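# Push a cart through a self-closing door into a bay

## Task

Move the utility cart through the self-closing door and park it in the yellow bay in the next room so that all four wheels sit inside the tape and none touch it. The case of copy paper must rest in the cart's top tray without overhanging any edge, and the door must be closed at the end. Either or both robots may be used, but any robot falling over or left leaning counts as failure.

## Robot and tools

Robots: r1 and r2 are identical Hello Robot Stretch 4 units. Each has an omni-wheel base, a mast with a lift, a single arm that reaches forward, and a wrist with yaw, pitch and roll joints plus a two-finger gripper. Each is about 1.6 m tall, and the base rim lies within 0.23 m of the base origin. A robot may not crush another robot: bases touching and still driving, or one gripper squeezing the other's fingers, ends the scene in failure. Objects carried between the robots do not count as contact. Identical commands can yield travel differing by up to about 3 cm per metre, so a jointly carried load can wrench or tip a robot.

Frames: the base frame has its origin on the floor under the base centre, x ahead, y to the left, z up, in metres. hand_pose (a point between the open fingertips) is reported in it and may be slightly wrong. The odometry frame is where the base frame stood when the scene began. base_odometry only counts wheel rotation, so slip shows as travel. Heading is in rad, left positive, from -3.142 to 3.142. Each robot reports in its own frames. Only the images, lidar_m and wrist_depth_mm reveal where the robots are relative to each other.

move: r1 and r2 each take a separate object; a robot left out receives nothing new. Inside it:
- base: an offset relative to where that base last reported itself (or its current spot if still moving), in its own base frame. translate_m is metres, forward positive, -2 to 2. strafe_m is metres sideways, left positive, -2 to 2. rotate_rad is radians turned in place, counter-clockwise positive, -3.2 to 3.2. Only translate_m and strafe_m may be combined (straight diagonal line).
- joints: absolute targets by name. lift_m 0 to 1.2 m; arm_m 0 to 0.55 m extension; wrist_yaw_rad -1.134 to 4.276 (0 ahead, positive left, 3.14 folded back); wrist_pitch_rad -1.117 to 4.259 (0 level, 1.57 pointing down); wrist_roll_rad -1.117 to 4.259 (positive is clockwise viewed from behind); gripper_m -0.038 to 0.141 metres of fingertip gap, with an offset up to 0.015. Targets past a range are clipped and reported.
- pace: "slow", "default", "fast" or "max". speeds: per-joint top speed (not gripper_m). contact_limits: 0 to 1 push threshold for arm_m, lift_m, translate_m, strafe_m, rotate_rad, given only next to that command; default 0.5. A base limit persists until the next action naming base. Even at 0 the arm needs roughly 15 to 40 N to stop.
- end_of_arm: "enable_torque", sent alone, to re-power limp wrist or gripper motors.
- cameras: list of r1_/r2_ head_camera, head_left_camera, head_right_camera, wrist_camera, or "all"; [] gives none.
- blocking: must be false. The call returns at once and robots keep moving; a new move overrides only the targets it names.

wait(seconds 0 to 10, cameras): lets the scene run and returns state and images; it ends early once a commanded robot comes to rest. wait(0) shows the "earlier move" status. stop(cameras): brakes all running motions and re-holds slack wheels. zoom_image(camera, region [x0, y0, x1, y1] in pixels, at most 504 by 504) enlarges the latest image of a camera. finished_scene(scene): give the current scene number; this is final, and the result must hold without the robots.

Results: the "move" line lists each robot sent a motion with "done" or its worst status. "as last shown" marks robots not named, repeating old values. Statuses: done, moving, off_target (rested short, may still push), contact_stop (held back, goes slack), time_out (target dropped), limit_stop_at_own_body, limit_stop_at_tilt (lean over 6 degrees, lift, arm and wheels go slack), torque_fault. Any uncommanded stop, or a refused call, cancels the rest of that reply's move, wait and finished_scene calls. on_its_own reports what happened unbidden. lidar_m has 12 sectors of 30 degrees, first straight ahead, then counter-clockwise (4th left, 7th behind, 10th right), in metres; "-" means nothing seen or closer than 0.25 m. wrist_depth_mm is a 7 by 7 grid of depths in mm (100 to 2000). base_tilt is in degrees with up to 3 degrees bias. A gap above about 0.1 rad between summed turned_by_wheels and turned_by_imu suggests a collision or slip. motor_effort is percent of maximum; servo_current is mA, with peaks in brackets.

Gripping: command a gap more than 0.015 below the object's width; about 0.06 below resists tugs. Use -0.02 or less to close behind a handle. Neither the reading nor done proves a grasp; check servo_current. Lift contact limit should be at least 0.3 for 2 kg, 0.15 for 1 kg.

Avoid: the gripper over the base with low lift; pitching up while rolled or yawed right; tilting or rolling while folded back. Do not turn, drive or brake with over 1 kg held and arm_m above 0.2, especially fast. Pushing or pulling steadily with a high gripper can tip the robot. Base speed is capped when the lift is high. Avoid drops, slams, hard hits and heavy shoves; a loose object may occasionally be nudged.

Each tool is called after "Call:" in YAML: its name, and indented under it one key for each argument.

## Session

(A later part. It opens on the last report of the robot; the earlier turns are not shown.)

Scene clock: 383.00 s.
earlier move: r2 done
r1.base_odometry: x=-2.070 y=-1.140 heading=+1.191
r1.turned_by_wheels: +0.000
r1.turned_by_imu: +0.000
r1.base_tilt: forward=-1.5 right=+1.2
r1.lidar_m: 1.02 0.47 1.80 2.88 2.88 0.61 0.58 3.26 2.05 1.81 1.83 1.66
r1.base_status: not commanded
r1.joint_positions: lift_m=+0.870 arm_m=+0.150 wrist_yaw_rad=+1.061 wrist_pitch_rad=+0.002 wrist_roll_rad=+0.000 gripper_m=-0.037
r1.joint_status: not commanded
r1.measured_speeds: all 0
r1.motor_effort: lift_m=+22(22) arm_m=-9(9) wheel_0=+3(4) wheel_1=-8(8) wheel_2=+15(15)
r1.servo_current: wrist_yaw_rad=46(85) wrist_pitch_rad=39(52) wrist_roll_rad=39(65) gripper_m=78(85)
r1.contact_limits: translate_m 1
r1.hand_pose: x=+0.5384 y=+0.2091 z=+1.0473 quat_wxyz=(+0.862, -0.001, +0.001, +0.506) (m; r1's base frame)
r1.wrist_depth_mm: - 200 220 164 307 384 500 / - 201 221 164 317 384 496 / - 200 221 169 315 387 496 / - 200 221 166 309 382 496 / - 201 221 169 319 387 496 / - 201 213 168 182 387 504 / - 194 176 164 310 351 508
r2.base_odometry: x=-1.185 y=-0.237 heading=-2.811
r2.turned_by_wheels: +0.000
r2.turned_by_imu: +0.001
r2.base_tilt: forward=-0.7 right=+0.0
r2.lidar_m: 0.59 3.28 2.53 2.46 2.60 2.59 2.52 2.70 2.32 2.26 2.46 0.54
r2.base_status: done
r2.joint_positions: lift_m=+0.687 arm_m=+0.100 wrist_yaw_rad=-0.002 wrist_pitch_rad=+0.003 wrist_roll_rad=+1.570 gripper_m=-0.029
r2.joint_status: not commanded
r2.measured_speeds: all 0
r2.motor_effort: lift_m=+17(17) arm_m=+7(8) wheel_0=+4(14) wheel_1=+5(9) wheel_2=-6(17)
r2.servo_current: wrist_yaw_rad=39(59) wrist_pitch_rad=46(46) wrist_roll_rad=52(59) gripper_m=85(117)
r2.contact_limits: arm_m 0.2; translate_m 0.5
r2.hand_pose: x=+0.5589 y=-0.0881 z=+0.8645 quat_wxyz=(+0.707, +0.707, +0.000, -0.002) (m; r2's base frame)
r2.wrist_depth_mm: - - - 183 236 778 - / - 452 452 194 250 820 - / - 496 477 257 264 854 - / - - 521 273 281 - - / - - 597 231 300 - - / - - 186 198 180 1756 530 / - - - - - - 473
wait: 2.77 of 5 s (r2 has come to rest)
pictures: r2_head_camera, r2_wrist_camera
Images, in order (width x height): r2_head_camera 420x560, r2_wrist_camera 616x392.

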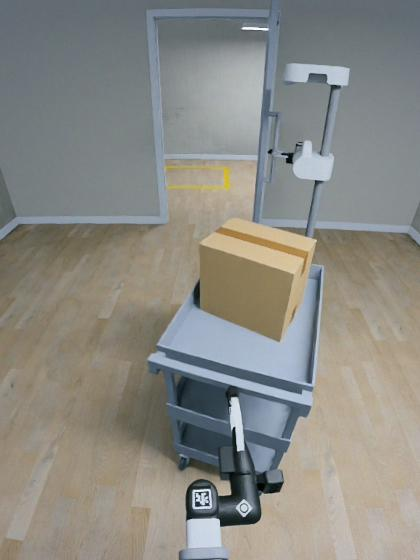

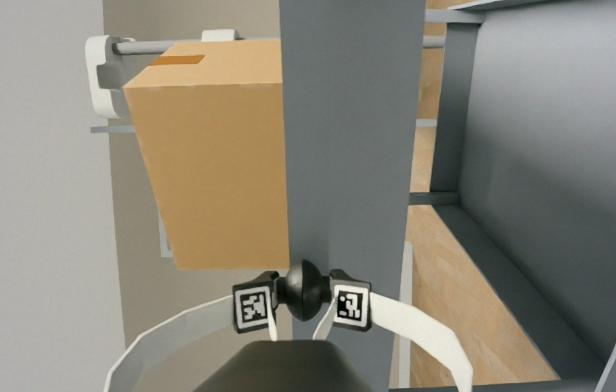

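Call:
move:
  blocking: false
  r2: {"base":{"translate_m":-0.04},"joints":{"gripper_m":0.08}}
  cameras: []

Call:
wait:
  seconds: 2
  cameras: ["r2_wrist_camera"]

Call:
wait:
  seconds: 1
  cameras: ["r2_wrist_camera"]

Scene clock: 391.10 s.
move: r2 moving
r1: as last shown
r1.lidar_m: 1.04 0.48 1.82 2.88 2.93 0.60 0.58 3.26 2.08 1.82 1.86 1.65
r1.motor_effort: lift_m=+22(22) arm_m=-9(9) wheel_0=+3(3) wheel_1=-7(8) wheel_2=+15(15)
r1.servo_current: wrist_yaw_rad=59(72) wrist_pitch_rad=46(46) wrist_roll_rad=59(65) gripper_m=72(78)
r1.contact_limits: translate_m 1
r1.wrist_depth_mm: - 200 220 164 309 387 496 / - 200 220 165 317 384 500 / - 200 221 168 317 384 496 / - 201 222 165 310 387 500 / - 202 221 169 317 387 500 / - 201 213 167 181 392 504 / - 194 176 164 310 353 500
r2.base_odometry: x=-1.158 y=-0.227 heading=-2.811
r2.turned_by_wheels: +0.000
r2.turned_by_imu: +0.000
r2.base_tilt: forward=-0.7 right=+0.1
r2.lidar_m: 0.61 3.26 2.54 2.46 2.62 2.55 2.47 2.67 2.35 2.27 2.44 0.57
r2.base_status: translate_m moving
r2.joint_positions: lift_m=+0.687 arm_m=+0.100 wrist_yaw_rad=-0.002 wrist_pitch_rad=+0.003 wrist_roll_rad=+1.570 gripper_m=-0.003
r2.joint_status: gripper_m moving
r2.measured_speeds: translate_m=-0.082 strafe_m=-0.002 rotate_rad=-0.004 lift_m=+0.000 arm_m=+0.000 wrist_yaw_rad=+0.000 wrist_pitch_rad=+0.000 wrist_roll_rad=+0.000
r2.motor_effort: lift_m=+17(17) arm_m=+7(7) wheel_0=-4(9) wheel_1=-5(8) wheel_2=+5(13)
r2.servo_current: wrist_yaw_rad=46(59) wrist_pitch_rad=33(46) wrist_roll_rad=52(52) gripper_m=72(91)
r2.contact_limits: arm_m 0.2
r2.hand_pose: x=+0.5589 y=-0.0881 z=+0.8645 quat_wxyz=(+0.707, +0.707, +0.000, -0.002) (m; r2's base frame)
r2.wrist_depth_mm: - - - 208 258 798 - / - 488 477 267 274 831 - / - - 500 282 289 - - / - - 559 303 312 - - / - - 621 264 334 - - / - - 188 194 182 1756 - / - - - - - 1430 484
pictures: none
No camera images: "cameras" was empty.

Scene clock: 392.40 s.
earlier move: r2 done
r1.base_odometry: x=-2.070 y=-1.140 heading=+1.191
r1.turned_by_wheels: +0.000
r1.turned_by_imu: +0.000
r1.base_tilt: forward=-1.5 right=+1.2
r1.lidar_m: 1.03 0.48 1.83 2.89 2.91 0.60 0.58 3.26 2.07 1.81 1.84 1.63
r1.base_status: not commanded
r1.joint_positions: lift_m=+0.870 arm_m=+0.150 wrist_yaw_rad=+1.061 wrist_pitch_rad=+0.002 wrist_roll_rad=+0.000 gripper_m=-0.037
r1.joint_status: not commanded
r1.measured_speeds: all 0
r1.motor_effort: lift_m=+22(22) arm_m=-9(9) wheel_0=+3(4) wheel_1=-7(8) wheel_2=+15(15)
r1.servo_current: wrist_yaw_rad=59(85) wrist_pitch_rad=39(46) wrist_roll_rad=39(72) gripper_m=72(78)
r1.contact_limits: translate_m 1
r1.hand_pose: x=+0.5384 y=+0.2091 z=+1.0473 quat_wxyz=(+0.862, -0.001, +0.001, +0.506) (m; r1's base frame)
r1.wrist_depth_mm: - 200 220 164 309 384 492 / - 200 220 165 317 384 496 / - 200 221 169 317 384 492 / - 201 221 166 309 384 496 / - 202 221 169 317 387 496 / - 201 213 167 181 389 504 / - 193 177 164 312 351 508
r2.base_odometry: x=-1.147 y=-0.224 heading=-2.811
r2.turned_by_wheels: +0.000
r2.turned_by_imu: +0.000
r2.base_tilt: forward=-0.7 right=+0.1
r2.lidar_m: 0.62 3.28 2.50 2.45 2.63 2.53 2.47 2.67 2.34 2.26 2.42 0.60
r2.base_status: done
r2.joint_positions: lift_m=+0.687 arm_m=+0.100 wrist_yaw_rad=-0.002 wrist_pitch_rad=+0.003 wrist_roll_rad=+1.570 gripper_m=+0.080
r2.joint_status: all done
r2.measured_speeds: all 0
r2.motor_effort: lift_m=+17(17) arm_m=+7(7) wheel_0=-3(9) wheel_1=-4(8) wheel_2=+3(13)
r2.servo_current: wrist_yaw_rad=46(59) wrist_pitch_rad=39(46) wrist_roll_rad=46(59) gripper_m=46(117)
r2.contact_limits: arm_m 0.2
r2.hand_pose: x=+0.5589 y=-0.0881 z=+0.8645 quat_wxyz=(+0.707, +0.707, +0.000, -0.002) (m; r2's base frame)
r2.wrist_depth_mm: - - - 268 270 809 - / - - 508 282 289 854 - / - - 512 298 301 - - / - - 564 317 325 - - / - - 621 338 343 - - / - - 194 297 193 1756 - / - - - - - 1708 488
wait: 1.30 of 2 s (r2 has come to rest)
pictures: r2_wrist_camera
Images, in order (width x height): r2_wrist_camera 616x392.

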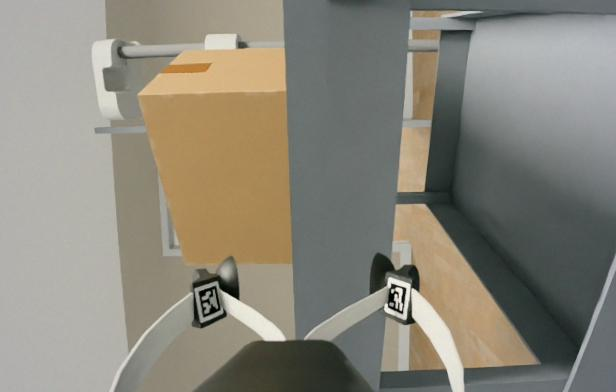

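Scene clock: 393.40 s.
r1.base_odometry: x=-2.070 y=-1.140 heading=+1.191
r1.turned_by_wheels: +0.000
r1.turned_by_imu: +0.000
r1.base_tilt: forward=-1.5 right=+1.2
r1.lidar_m: 1.00 0.47 1.81 2.88 2.92 0.60 0.58 3.27 2.05 1.82 1.81 1.63
r1.base_status: not commanded
r1.joint_positions: lift_m=+0.870 arm_m=+0.150 wrist_yaw_rad=+1.061 wrist_pitch_rad=+0.002 wrist_roll_rad=+0.000 gripper_m=-0.037
r1.joint_status: not commanded
r1.measured_speeds: all 0
r1.motor_effort: lift_m=+22(22) arm_m=-9(9) wheel_0=+3(4) wheel_1=-7(8) wheel_2=+15(15)
r1.servo_current: wrist_yaw_rad=59(85) wrist_pitch_rad=39(46) wrist_roll_rad=39(72) gripper_m=78(78)
r1.contact_limits: translate_m 1
r1.hand_pose: x=+0.5384 y=+0.2091 z=+1.0473 quat_wxyz=(+0.862, -0.001, +0.001, +0.506) (m; r1's base frame)
r1.wrist_depth_mm: - 200 220 165 306 387 500 / - 200 222 165 315 382 500 / - 200 221 169 315 384 496 / - 201 221 166 309 384 496 / - 201 221 170 317 384 496 / - 202 213 168 181 387 504 / - 193 177 165 310 353 508
r2.base_odometry: x=-1.147 y=-0.224 heading=-2.811
r2.turned_by_wheels: +0.000
r2.turned_by_imu: +0.000
r2.base_tilt: forward=-0.7 right=+0.1
r2.lidar_m: 0.60 3.25 2.52 2.46 2.62 2.56 2.47 2.67 2.31 2.24 2.43 0.58
r2.base_status: done
r2.joint_positions: lift_m=+0.687 arm_m=+0.100 wrist_yaw_rad=-0.002 wrist_pitch_rad=+0.003 wrist_roll_rad=+1.570 gripper_m=+0.080
r2.joint_status: all done
r2.measured_speeds: all 0
r2.motor_effort: lift_m=+17(17) arm_m=+7(7) wheel_0=-2(9) wheel_1=-4(8) wheel_2=+3(13)
r2.servo_current: wrist_yaw_rad=33(59) wrist_pitch_rad=46(46) wrist_roll_rad=46(59) gripper_m=46(117)
r2.contact_limits: arm_m 0.2
r2.hand_pose: x=+0.5589 y=-0.0881 z=+0.8645 quat_wxyz=(+0.707, +0.707, +0.000, -0.002) (m; r2's base frame)
r2.wrist_depth_mm: - - - 271 268 809 - / - - 500 282 287 842 - / - - 512 298 301 - - / - - 569 317 324 - - / - - 621 338 343 - - / - - 193 298 192 1708 - / - - - - - 1756 492
wait: 1.00 s; at rest by 0.27 s
pictures: r2_wrist_camera
Images, in order (width x height): r2_wrist_camera 616x392.

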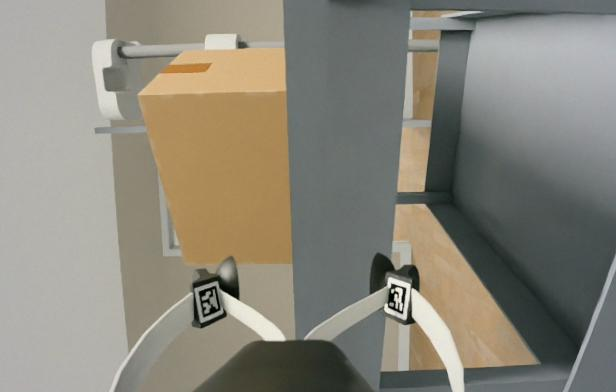

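Call:
move:
  blocking: false
  r2: {"base":{"translate_m":0.1,"strafe_m":0.06},"joints":{"wrist_yaw_rad":-0.25},"pace":"slow","contact_limits":{"translate_m":0.1}}
  cameras: []

Call:
wait:
  seconds: 3
  cameras: ["r2_wrist_camera","r2_head_camera"]

Scene clock: 398.47 s.
move: r2 moving
r1: as last shown
r1.lidar_m: 1.00 0.48 1.80 2.90 2.91 0.58 0.57 3.28 2.04 1.83 1.84 1.64
r1.motor_effort: lift_m=+22(22) arm_m=-9(9) wheel_0=+3(3) wheel_1=-7(8) wheel_2=+15(15)
r1.servo_current: wrist_yaw_rad=52(78) wrist_pitch_rad=46(46) wrist_roll_rad=39(65) gripper_m=78(78)
r1.contact_limits: translate_m 1
r1.wrist_depth_mm: - 200 220 164 307 389 500 / - 200 221 165 317 387 496 / - 200 221 169 319 384 496 / - 201 222 166 310 387 500 / - 200 221 169 317 387 496 / - 201 212 167 181 387 504 / - 193 176 164 309 349 508
r2.base_odometry: x=-1.156 y=-0.234 heading=-2.812
r2.turned_by_wheels: -0.001
r2.turned_by_imu: +0.000
r2.base_tilt: forward=-0.7 right=+0.1
r2.lidar_m: 0.61 3.26 2.51 2.44 2.60 2.55 2.49 2.66 2.36 2.27 2.45 0.55
r2.base_status: translate_m moving; strafe_m moving
r2.joint_positions: lift_m=+0.687 arm_m=+0.100 wrist_yaw_rad=-0.239 wrist_pitch_rad=+0.003 wrist_roll_rad=+1.570 gripper_m=+0.080
r2.joint_status: wrist_yaw_rad moving
r2.measured_speeds: translate_m=+0.047 strafe_m=+0.029 rotate_rad=-0.001 lift_m=+0.000 arm_m=+0.000 wrist_yaw_rad=-0.275 wrist_pitch_rad=+0.000 wrist_roll_rad=+0.000
r2.motor_effort: lift_m=+17(17) arm_m=+7(7) wheel_0=-6(6) wheel_1=+7(9) wheel_2=-8(9)
r2.servo_current: wrist_yaw_rad=33(104) wrist_pitch_rad=46(46) wrist_roll_rad=46(52) gripper_m=46(52)
r2.contact_limits: arm_m 0.2; translate_m 0.1
r2.hand_pose: x=+0.5301 y=-0.1533 z=+0.8645 quat_wxyz=(+0.702, +0.702, -0.083, -0.085) (m; r2's base frame)
r2.wrist_depth_mm: - - - - - 1661 1182 / - - - 249 315 1464 1118 / - - - 309 314 317 - / - - 525 319 322 917 - / - - 554 329 327 960 - / - - 194 277 193 - - / - - 634 - - - -
pictures: none
No camera images: "cameras" was empty.

Scene clock: 400.30 s.
earlier move: r2 done
r1.base_odometry: x=-2.070 y=-1.140 heading=+1.191
r1.turned_by_wheels: +0.000
r1.turned_by_imu: +0.000
r1.base_tilt: forward=-1.5 right=+1.2
r1.lidar_m: 1.02 0.50 1.81 2.88 2.89 0.59 0.58 3.28 2.04 1.81 1.83 1.65
r1.base_status: not commanded
r1.joint_positions: lift_m=+0.870 arm_m=+0.150 wrist_yaw_rad=+1.061 wrist_pitch_rad=+0.002 wrist_roll_rad=+0.000 gripper_m=-0.037
r1.joint_status: not commanded
r1.measured_speeds: all 0
r1.motor_effort: lift_m=+22(22) arm_m=-9(9) wheel_0=+3(4) wheel_1=-7(8) wheel_2=+15(15)
r1.servo_current: wrist_yaw_rad=46(85) wrist_pitch_rad=39(52) wrist_roll_rad=52(72) gripper_m=78(78)
r1.contact_limits: translate_m 1
r1.hand_pose: x=+0.5384 y=+0.2091 z=+1.0473 quat_wxyz=(+0.862, -0.001, +0.001, +0.506) (m; r1's base frame)
r1.wrist_depth_mm: - 200 220 164 307 384 504 / - 200 220 165 317 384 500 / - 201 222 169 317 384 496 / - 201 221 166 309 387 492 / - 202 221 170 315 387 496 / - 200 213 167 182 389 500 / - 193 177 164 310 351 508
r2.base_odometry: x=-1.223 y=-0.313 heading=-2.812
r2.turned_by_wheels: +0.000
r2.turned_by_imu: +0.001
r2.base_tilt: forward=-0.7 right=+0.0
r2.lidar_m: 0.55 3.16 2.46 2.40 2.58 2.62 2.59 2.76 2.39 2.33 2.51 0.52
r2.base_status: done
r2.joint_positions: lift_m=+0.687 arm_m=+0.100 wrist_yaw_rad=-0.247 wrist_pitch_rad=+0.003 wrist_roll_rad=+1.570 gripper_m=+0.080
r2.joint_status: all done
r2.measured_speeds: all 0
r2.motor_effort: lift_m=+17(17) arm_m=+7(8) wheel_0=-3(7) wheel_1=+3(10) wheel_2=-6(10)
r2.servo_current: wrist_yaw_rad=46(104) wrist_pitch_rad=39(46) wrist_roll_rad=52(59) gripper_m=52(65)
r2.contact_limits: arm_m 0.2; translate_m 0.1
r2.hand_pose: x=+0.5289 y=-0.1553 z=+0.8645 quat_wxyz=(+0.702, +0.701, -0.086, -0.088) (m; r2's base frame)
r2.wrist_depth_mm: - - - 187 243 1576 484 / - - - 190 248 820 - / - 492 455 250 254 842 - / - 1921 473 257 258 866 - / - - 500 266 264 878 - / - - 195 208 193 - - / - - - - - 1921 521
wait: 1.83 of 3 s (r2 has come to rest)
pictures: r2_head_camera, r2_wrist_camera
Images, in order (width x height): r2_head_camera 420x560, r2_wrist_camera 616x392.

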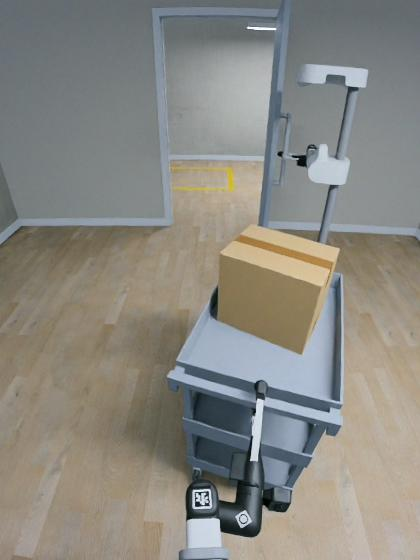

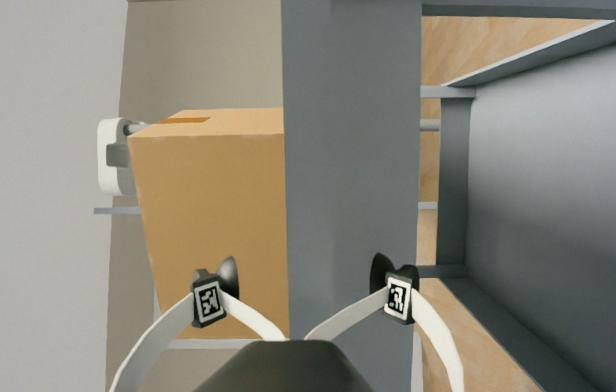

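Call:
move:
  blocking: false
  r2: {"base":{"translate_m":0.025},"pace":"slow","contact_limits":{"translate_m":0.2}}
  cameras: []

Call:
wait:
  seconds: 1.2
  cameras: []

Call:
move:
  blocking: false
  r2: {"joints":{"gripper_m":-0.03}}
  cameras: []

Call:
wait:
  seconds: 2
  cameras: []

Call:
move:
  blocking: false
  r2: {"base":{"translate_m":-0.6,"strafe_m":-0.3},"joints":{"wrist_yaw_rad":0.0},"speeds":{"wrist_yaw_rad":0.05},"pace":"slow","contact_limits":{"translate_m":0.6}}
  cameras: []

Call:
wait:
  seconds: 8
  cameras: ["r2_head_camera","r2_wrist_camera"]

Scene clock: 411.93 s.
move: r2 moving
r1: as last shown
r1.lidar_m: 1.03 0.48 1.81 2.89 2.93 0.61 0.60 3.27 2.07 1.81 1.84 1.67
r1.motor_effort: lift_m=+22(22) arm_m=-9(9) wheel_0=+2(3) wheel_1=-7(8) wheel_2=+15(15)
r1.servo_current: wrist_yaw_rad=65(78) wrist_pitch_rad=39(46) wrist_roll_rad=65(65) gripper_m=78(78)
r1.contact_limits: translate_m 1
r1.wrist_depth_mm: - 200 220 164 307 384 500 / - 200 221 165 315 384 492 / - 200 221 169 317 387 492 / - 201 221 166 307 384 496 / - 200 221 169 317 387 500 / - 202 213 167 181 387 508 / - 193 177 164 310 349 508
r2.base_odometry: x=-1.234 y=-0.317 heading=-2.812
r2.turned_by_wheels: +0.000
r2.turned_by_imu: +0.001
r2.base_tilt: forward=-0.7 right=+0.1
r2.lidar_m: 0.50 3.16 2.48 2.40 2.55 2.67 2.59 2.77 2.38 2.34 2.51 0.49
r2.base_status: translate_m moving
r2.joint_positions: lift_m=+0.687 arm_m=+0.100 wrist_yaw_rad=-0.247 wrist_pitch_rad=+0.003 wrist_roll_rad=+1.570 gripper_m=+0.080
r2.joint_status: not commanded
r2.measured_speeds: translate_m=+0.048 strafe_m=+0.000 rotate_rad=-0.001 lift_m=+0.000 arm_m=+0.000 wrist_yaw_rad=+0.000 wrist_pitch_rad=+0.000 wrist_roll_rad=+0.000
r2.motor_effort: lift_m=+17(17) arm_m=+7(7) wheel_0=-1(8) wheel_1=+6(7) wheel_2=-10(11)
r2.servo_current: wrist_yaw_rad=52(59) wrist_pitch_rad=39(46) wrist_roll_rad=52(65) gripper_m=52(52)
r2.contact_limits: arm_m 0.2; translate_m 0.2
r2.hand_pose: x=+0.5289 y=-0.1553 z=+0.8645 quat_wxyz=(+0.702, +0.701, -0.086, -0.088) (m; r2's base frame)
r2.wrist_depth_mm: - - - 176 234 1661 1160 / - - - 181 238 798 - / - 459 449 186 243 842 - / - 473 466 190 250 854 - / - - 484 194 253 878 - / - - 193 198 193 - - / - - - - 265 1863 512
pictures: none
No camera images: "cameras" was empty.

Scene clock: 412.70 s.
earlier move: r2 done
r1.base_odometry: x=-2.070 y=-1.140 heading=+1.191
r1.turned_by_wheels: +0.000
r1.turned_by_imu: +0.000
r1.base_tilt: forward=-1.5 right=+1.2
r1.lidar_m: 0.99 0.50 1.80 2.87 2.92 0.60 0.57 3.26 2.03 1.81 1.84 1.66
r1.base_status: not commanded
r1.joint_positions: lift_m=+0.870 arm_m=+0.150 wrist_yaw_rad=+1.061 wrist_pitch_rad=+0.002 wrist_roll_rad=+0.000 gripper_m=-0.037
r1.joint_status: not commanded
r1.measured_speeds: all 0
r1.motor_effort: lift_m=+22(22) arm_m=-9(9) wheel_0=+3(4) wheel_1=-7(8) wheel_2=+15(15)
r1.servo_current: wrist_yaw_rad=72(78) wrist_pitch_rad=39(46) wrist_roll_rad=39(72) gripper_m=78(85)
r1.contact_limits: translate_m 1
r1.hand_pose: x=+0.5384 y=+0.2091 z=+1.0473 quat_wxyz=(+0.862, -0.001, +0.001, +0.506) (m; r1's base frame)
r1.wrist_depth_mm: - 200 220 164 307 384 500 / - 200 221 165 319 384 496 / - 201 222 169 314 384 496 / - 201 222 166 307 384 496 / - 201 222 170 317 387 500 / - 200 213 168 182 387 500 / - 193 177 164 310 349 504
r2.base_odometry: x=-1.246 y=-0.321 heading=-2.812
r2.turned_by_wheels: +0.000
r2.turned_by_imu: +0.000
r2.base_tilt: forward=-0.7 right=+0.1
r2.lidar_m: 0.52 3.19 2.44 2.39 2.55 2.67 2.58 2.76 2.38 2.34 2.51 0.48
r2.base_status: done
r2.joint_positions: lift_m=+0.687 arm_m=+0.100 wrist_yaw_rad=-0.249 wrist_pitch_rad=+0.003 wrist_roll_rad=+1.570 gripper_m=+0.080
r2.joint_status: not commanded
r2.measured_speeds: all 0
r2.motor_effort: lift_m=+17(17) arm_m=+7(7) wheel_0=+6(8) wheel_1=+4(7) wheel_2=-7(11)
r2.servo_current: wrist_yaw_rad=39(59) wrist_pitch_rad=39(52) wrist_roll_rad=52(65) gripper_m=59(59)
r2.contact_limits: arm_m 0.2; translate_m 0.2
r2.hand_pose: x=+0.5287 y=-0.1557 z=+0.8645 quat_wxyz=(+0.702, +0.701, -0.087, -0.089) (m; r2's base frame)
r2.wrist_depth_mm: - - - 167 223 1576 1160 / - - - 172 229 759 - / - 430 433 175 233 - - / - 459 452 178 238 842 - / - - 469 183 242 - - / - - 193 186 188 - - / - - - - - 1756 512
wait: 0.77 of 1.2 s (r2 has come to rest)
pictures: none
No camera images: "cameras" was empty.

Scene clock: 413.20 s.
move: r2 moving
r1: as last shown
r1.lidar_m: 1.00 0.47 1.83 2.88 2.90 0.61 0.57 3.26 2.07 1.82 1.82 1.63
r1.motor_effort: lift_m=+22(22) arm_m=-9(9) wheel_0=+3(3) wheel_1=-7(7) wheel_2=+15(15)
r1.servo_current: wrist_yaw_rad=85(85) wrist_pitch_rad=46(46) wrist_roll_rad=46(52) gripper_m=72(78)
r1.contact_limits: translate_m 1
r1.wrist_depth_mm: - 199 220 165 309 384 504 / - 200 220 164 317 382 496 / - 200 220 169 317 384 496 / - 201 222 166 309 384 496 / - 201 221 169 317 384 500 / - 201 213 168 181 384 504 / - 193 176 164 309 353 508
r2.base_odometry: x=-1.246 y=-0.321 heading=-2.812
r2.turned_by_wheels: +0.000
r2.turned_by_imu: +0.000
r2.base_tilt: forward=-0.7 right=+0.0
r2.lidar_m: 0.51 3.17 2.45 2.41 2.57 2.65 2.59 2.79 2.40 2.34 2.50 0.50
r2.base_status: not commanded
r2.joint_positions: lift_m=+0.687 arm_m=+0.100 wrist_yaw_rad=-0.249 wrist_pitch_rad=+0.003 wrist_roll_rad=+1.570 gripper_m=+0.062
r2.joint_status: gripper_m moving
r2.measured_speeds: all 0
r2.motor_effort: lift_m=+17(17) arm_m=+7(7) wheel_0=+7(7) wheel_1=+4(4) wheel_2=-8(8)
r2.servo_current: wrist_yaw_rad=46(52) wrist_pitch_rad=46(46) wrist_roll_rad=39(59) gripper_m=117(137)
r2.contact_limits: arm_m 0.2; translate_m 0.2
r2.hand_pose: x=+0.5287 y=-0.1557 z=+0.8645 quat_wxyz=(+0.702, +0.701, -0.087, -0.089) (m; r2's base frame)
r2.wrist_depth_mm: - - - 167 224 1661 1182 / - - - 171 229 768 - / - 433 433 175 233 - - / - 455 455 179 238 831 - / - - 477 182 243 866 - / - - 197 185 190 - - / - - - - - 1863 504
pictures: none
No camera images: "cameras" was empty.

Scene clock: 414.50 s.
earlier move: r2 done
r1.base_odometry: x=-2.070 y=-1.140 heading=+1.191
r1.turned_by_wheels: +0.000
r1.turned_by_imu: +0.000
r1.base_tilt: forward=-1.6 right=+1.2
r1.lidar_m: 0.99 0.46 1.81 2.88 2.91 0.60 0.60 3.26 2.05 1.82 1.83 1.64
r1.base_status: not commanded
r1.joint_positions: lift_m=+0.870 arm_m=+0.150 wrist_yaw_rad=+1.061 wrist_pitch_rad=+0.002 wrist_roll_rad=+0.000 gripper_m=-0.037
r1.joint_status: not commanded
r1.measured_speeds: all 0
r1.motor_effort: lift_m=+22(22) arm_m=-9(9) wheel_0=+3(4) wheel_1=-7(8) wheel_2=+15(15)
r1.servo_current: wrist_yaw_rad=59(85) wrist_pitch_rad=39(52) wrist_roll_rad=39(59) gripper_m=85(85)
r1.contact_limits: translate_m 1
r1.hand_pose: x=+0.5384 y=+0.2091 z=+1.0473 quat_wxyz=(+0.862, -0.001, +0.001, +0.506) (m; r1's base frame)
r1.wrist_depth_mm: - 200 221 164 307 384 496 / - 200 222 164 319 387 492 / - 201 220 169 317 384 496 / - 201 221 166 307 382 496 / - 201 222 169 317 384 496 / - 202 213 167 181 384 500 / - 193 177 163 310 349 508
r2.base_odometry: x=-1.246 y=-0.321 heading=-2.812
r2.turned_by_wheels: +0.000
r2.turned_by_imu: +0.000
r2.base_tilt: forward=-0.7 right=+0.1
r2.lidar_m: 0.49 3.18 2.47 2.38 2.57 2.67 2.61 2.76 2.41 2.35 2.49 0.47
r2.base_status: not commanded
r2.joint_positions: lift_m=+0.687 arm_m=+0.100 wrist_yaw_rad=-0.249 wrist_pitch_rad=+0.003 wrist_roll_rad=+1.570 gripper_m=-0.029
r2.joint_status: all done
r2.measured_speeds: all 0
r2.motor_effort: lift_m=+17(17) arm_m=+4(8) wheel_0=+2(7) wheel_1=+3(4) wheel_2=-3(8)
r2.servo_current: wrist_yaw_rad=52(59) wrist_pitch_rad=39(52) wrist_roll_rad=52(59) gripper_m=111(299)
r2.contact_limits: arm_m 0.2; translate_m 0.2
r2.hand_pose: x=+0.5289 y=-0.1557 z=+0.8645 quat_wxyz=(+0.702, +0.701, -0.087, -0.089) (m; r2's base frame)
r2.wrist_depth_mm: - - - 153 209 1537 1160 / - - - 156 214 768 - / - 418 421 160 219 - - / - 439 442 163 223 - - / - - 469 167 229 - - / - - 186 171 180 - - / - - - - - 1499 508
wait: 1.30 of 2 s (r2 has come to rest)
pictures: none
No camera images: "cameras" was empty.

Scene clock: 415.00 s.
move: r2 moving
r1: as last shown
r1.base_tilt: forward=-1.5 right=+1.2
r1.lidar_m: 1.03 0.48 1.81 2.89 2.88 0.63 0.60 3.24 2.05 1.82 1.83 1.61
r1.servo_current: wrist_yaw_rad=72(72) wrist_pitch_rad=46(52) wrist_roll_rad=52(59) gripper_m=72(85)
r1.contact_limits: translate_m 1
r1.wrist_depth_mm: - 200 220 164 307 387 496 / - 200 220 164 319 384 496 / - 201 221 170 317 387 496 / - 201 222 166 309 387 492 / - 202 223 169 315 387 496 / - 201 213 167 181 389 500 / - 193 177 164 310 353 508
r2.base_odometry: x=-1.237 y=-0.311 heading=-2.812
r2.turned_by_wheels: +0.000
r2.turned_by_imu: +0.000
r2.base_tilt: forward=-0.6 right=+0.0
r2.lidar_m: 0.49 3.17 2.44 2.42 2.56 2.65 2.59 2.76 2.37 2.32 2.49 0.48
r2.base_status: translate_m moving; strafe_m moving
r2.joint_positions: lift_m=+0.687 arm_m=+0.100 wrist_yaw_rad=-0.228 wrist_pitch_rad=+0.003 wrist_roll_rad=+1.570 gripper_m=-0.029
r2.joint_status: wrist_yaw_rad moving
r2.measured_speeds: translate_m=-0.047 strafe_m=-0.024 rotate_rad=+0.001 lift_m=+0.000 arm_m=+0.000 wrist_yaw_rad=+0.065 wrist_pitch_rad=+0.000 wrist_roll_rad=+0.000
r2.motor_effort: lift_m=+17(17) arm_m=+4(4) wheel_0=-4(6) wheel_1=-8(9) wheel_2=+12(12)
r2.servo_current: wrist_yaw_rad=26(78) wrist_pitch_rad=39(39) wrist_roll_rad=39(52) gripper_m=117(124)
r2.contact_limits: arm_m 0.2; translate_m 0.6
r2.hand_pose: x=+0.5321 y=-0.1502 z=+0.8645 quat_wxyz=(+0.703, +0.702, -0.079, -0.081) (m; r2's base frame)
r2.wrist_depth_mm: - - - 150 206 1576 554 / - - - 154 212 759 - / - 418 415 157 216 - - / - 442 439 161 223 - - / - - 462 167 229 - - / - - 186 171 179 - - / - - - - 241 1499 496
pictures: none
No camera images: "cameras" was empty.

Scene clock: 422.40 s.
earlier move: r2 done
r1.base_odometry: x=-2.070 y=-1.140 heading=+1.191
r1.turned_by_wheels: +0.000
r1.turned_by_imu: +0.000
r1.base_tilt: forward=-1.5 right=+1.3
r1.lidar_m: 1.01 0.47 1.81 2.89 2.87 3.57 1.08 3.28 2.07 1.82 1.84 1.67
r1.base_status: not commanded
r1.joint_positions: lift_m=+0.870 arm_m=+0.150 wrist_yaw_rad=+1.061 wrist_pitch_rad=+0.002 wrist_roll_rad=+0.000 gripper_m=-0.037
r1.joint_status: not commanded
r1.measured_speeds: all 0
r1.motor_effort: lift_m=+22(22) arm_m=-9(9) wheel_0=+4(4) wheel_1=-7(8) wheel_2=+15(15)
r1.servo_current: wrist_yaw_rad=72(85) wrist_pitch_rad=46(52) wrist_roll_rad=46(78) gripper_m=72(85)
r1.contact_limits: translate_m 1
r1.hand_pose: x=+0.5384 y=+0.2091 z=+1.0473 quat_wxyz=(+0.862, -0.001, +0.001, +0.506) (m; r1's base frame)
r1.wrist_depth_mm: - 200 220 164 307 387 500 / - 200 220 164 315 384 496 / - 200 221 169 315 384 496 / - 201 223 166 307 384 496 / - 201 221 169 319 389 496 / - 201 212 167 181 387 500 / - 193 177 164 310 351 508
r2.base_odometry: x=-0.776 y=+0.157 heading=-2.812
r2.turned_by_wheels: +0.000
r2.turned_by_imu: +0.000
r2.base_tilt: forward=-0.7 right=+0.0
r2.lidar_m: 0.49 0.55 2.81 2.71 2.68 2.09 2.02 2.18 2.04 1.99 2.13 0.51
r2.base_status: done
r2.joint_positions: lift_m=+0.687 arm_m=+0.100 wrist_yaw_rad=+0.001 wrist_pitch_rad=+0.003 wrist_roll_rad=+1.570 gripper_m=-0.029
r2.joint_status: all done
r2.measured_speeds: all 0
r2.motor_effort: lift_m=+17(17) arm_m=-4(4) wheel_0=-1(12) wheel_1=-4(10) wheel_2=+6(16)
r2.servo_current: wrist_yaw_rad=33(98) wrist_pitch_rad=39(52) wrist_roll_rad=39(65) gripper_m=111(124)
r2.contact_limits: arm_m 0.2; translate_m 0.6
r2.hand_pose: x=+0.5594 y=-0.0871 z=+0.8644 quat_wxyz=(+0.707, +0.707, +0.001, -0.001) (m; r2's base frame)
r2.wrist_depth_mm: - - - 157 216 1618 1182 / - - - 159 219 1537 - / - 500 421 162 222 820 - / - 436 433 164 226 820 - / - 462 455 167 229 842 - / - - 187 169 178 - - / - - 504 - 235 1618 -
wait: 7.40 of 8 s (r2 has come to rest)
pictures: r2_head_camera, r2_wrist_camera
Images, in order (width x height): r2_head_camera 420x560, r2_wrist_camera 616x392.

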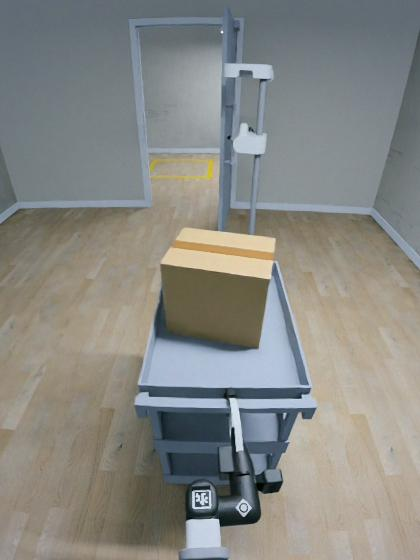

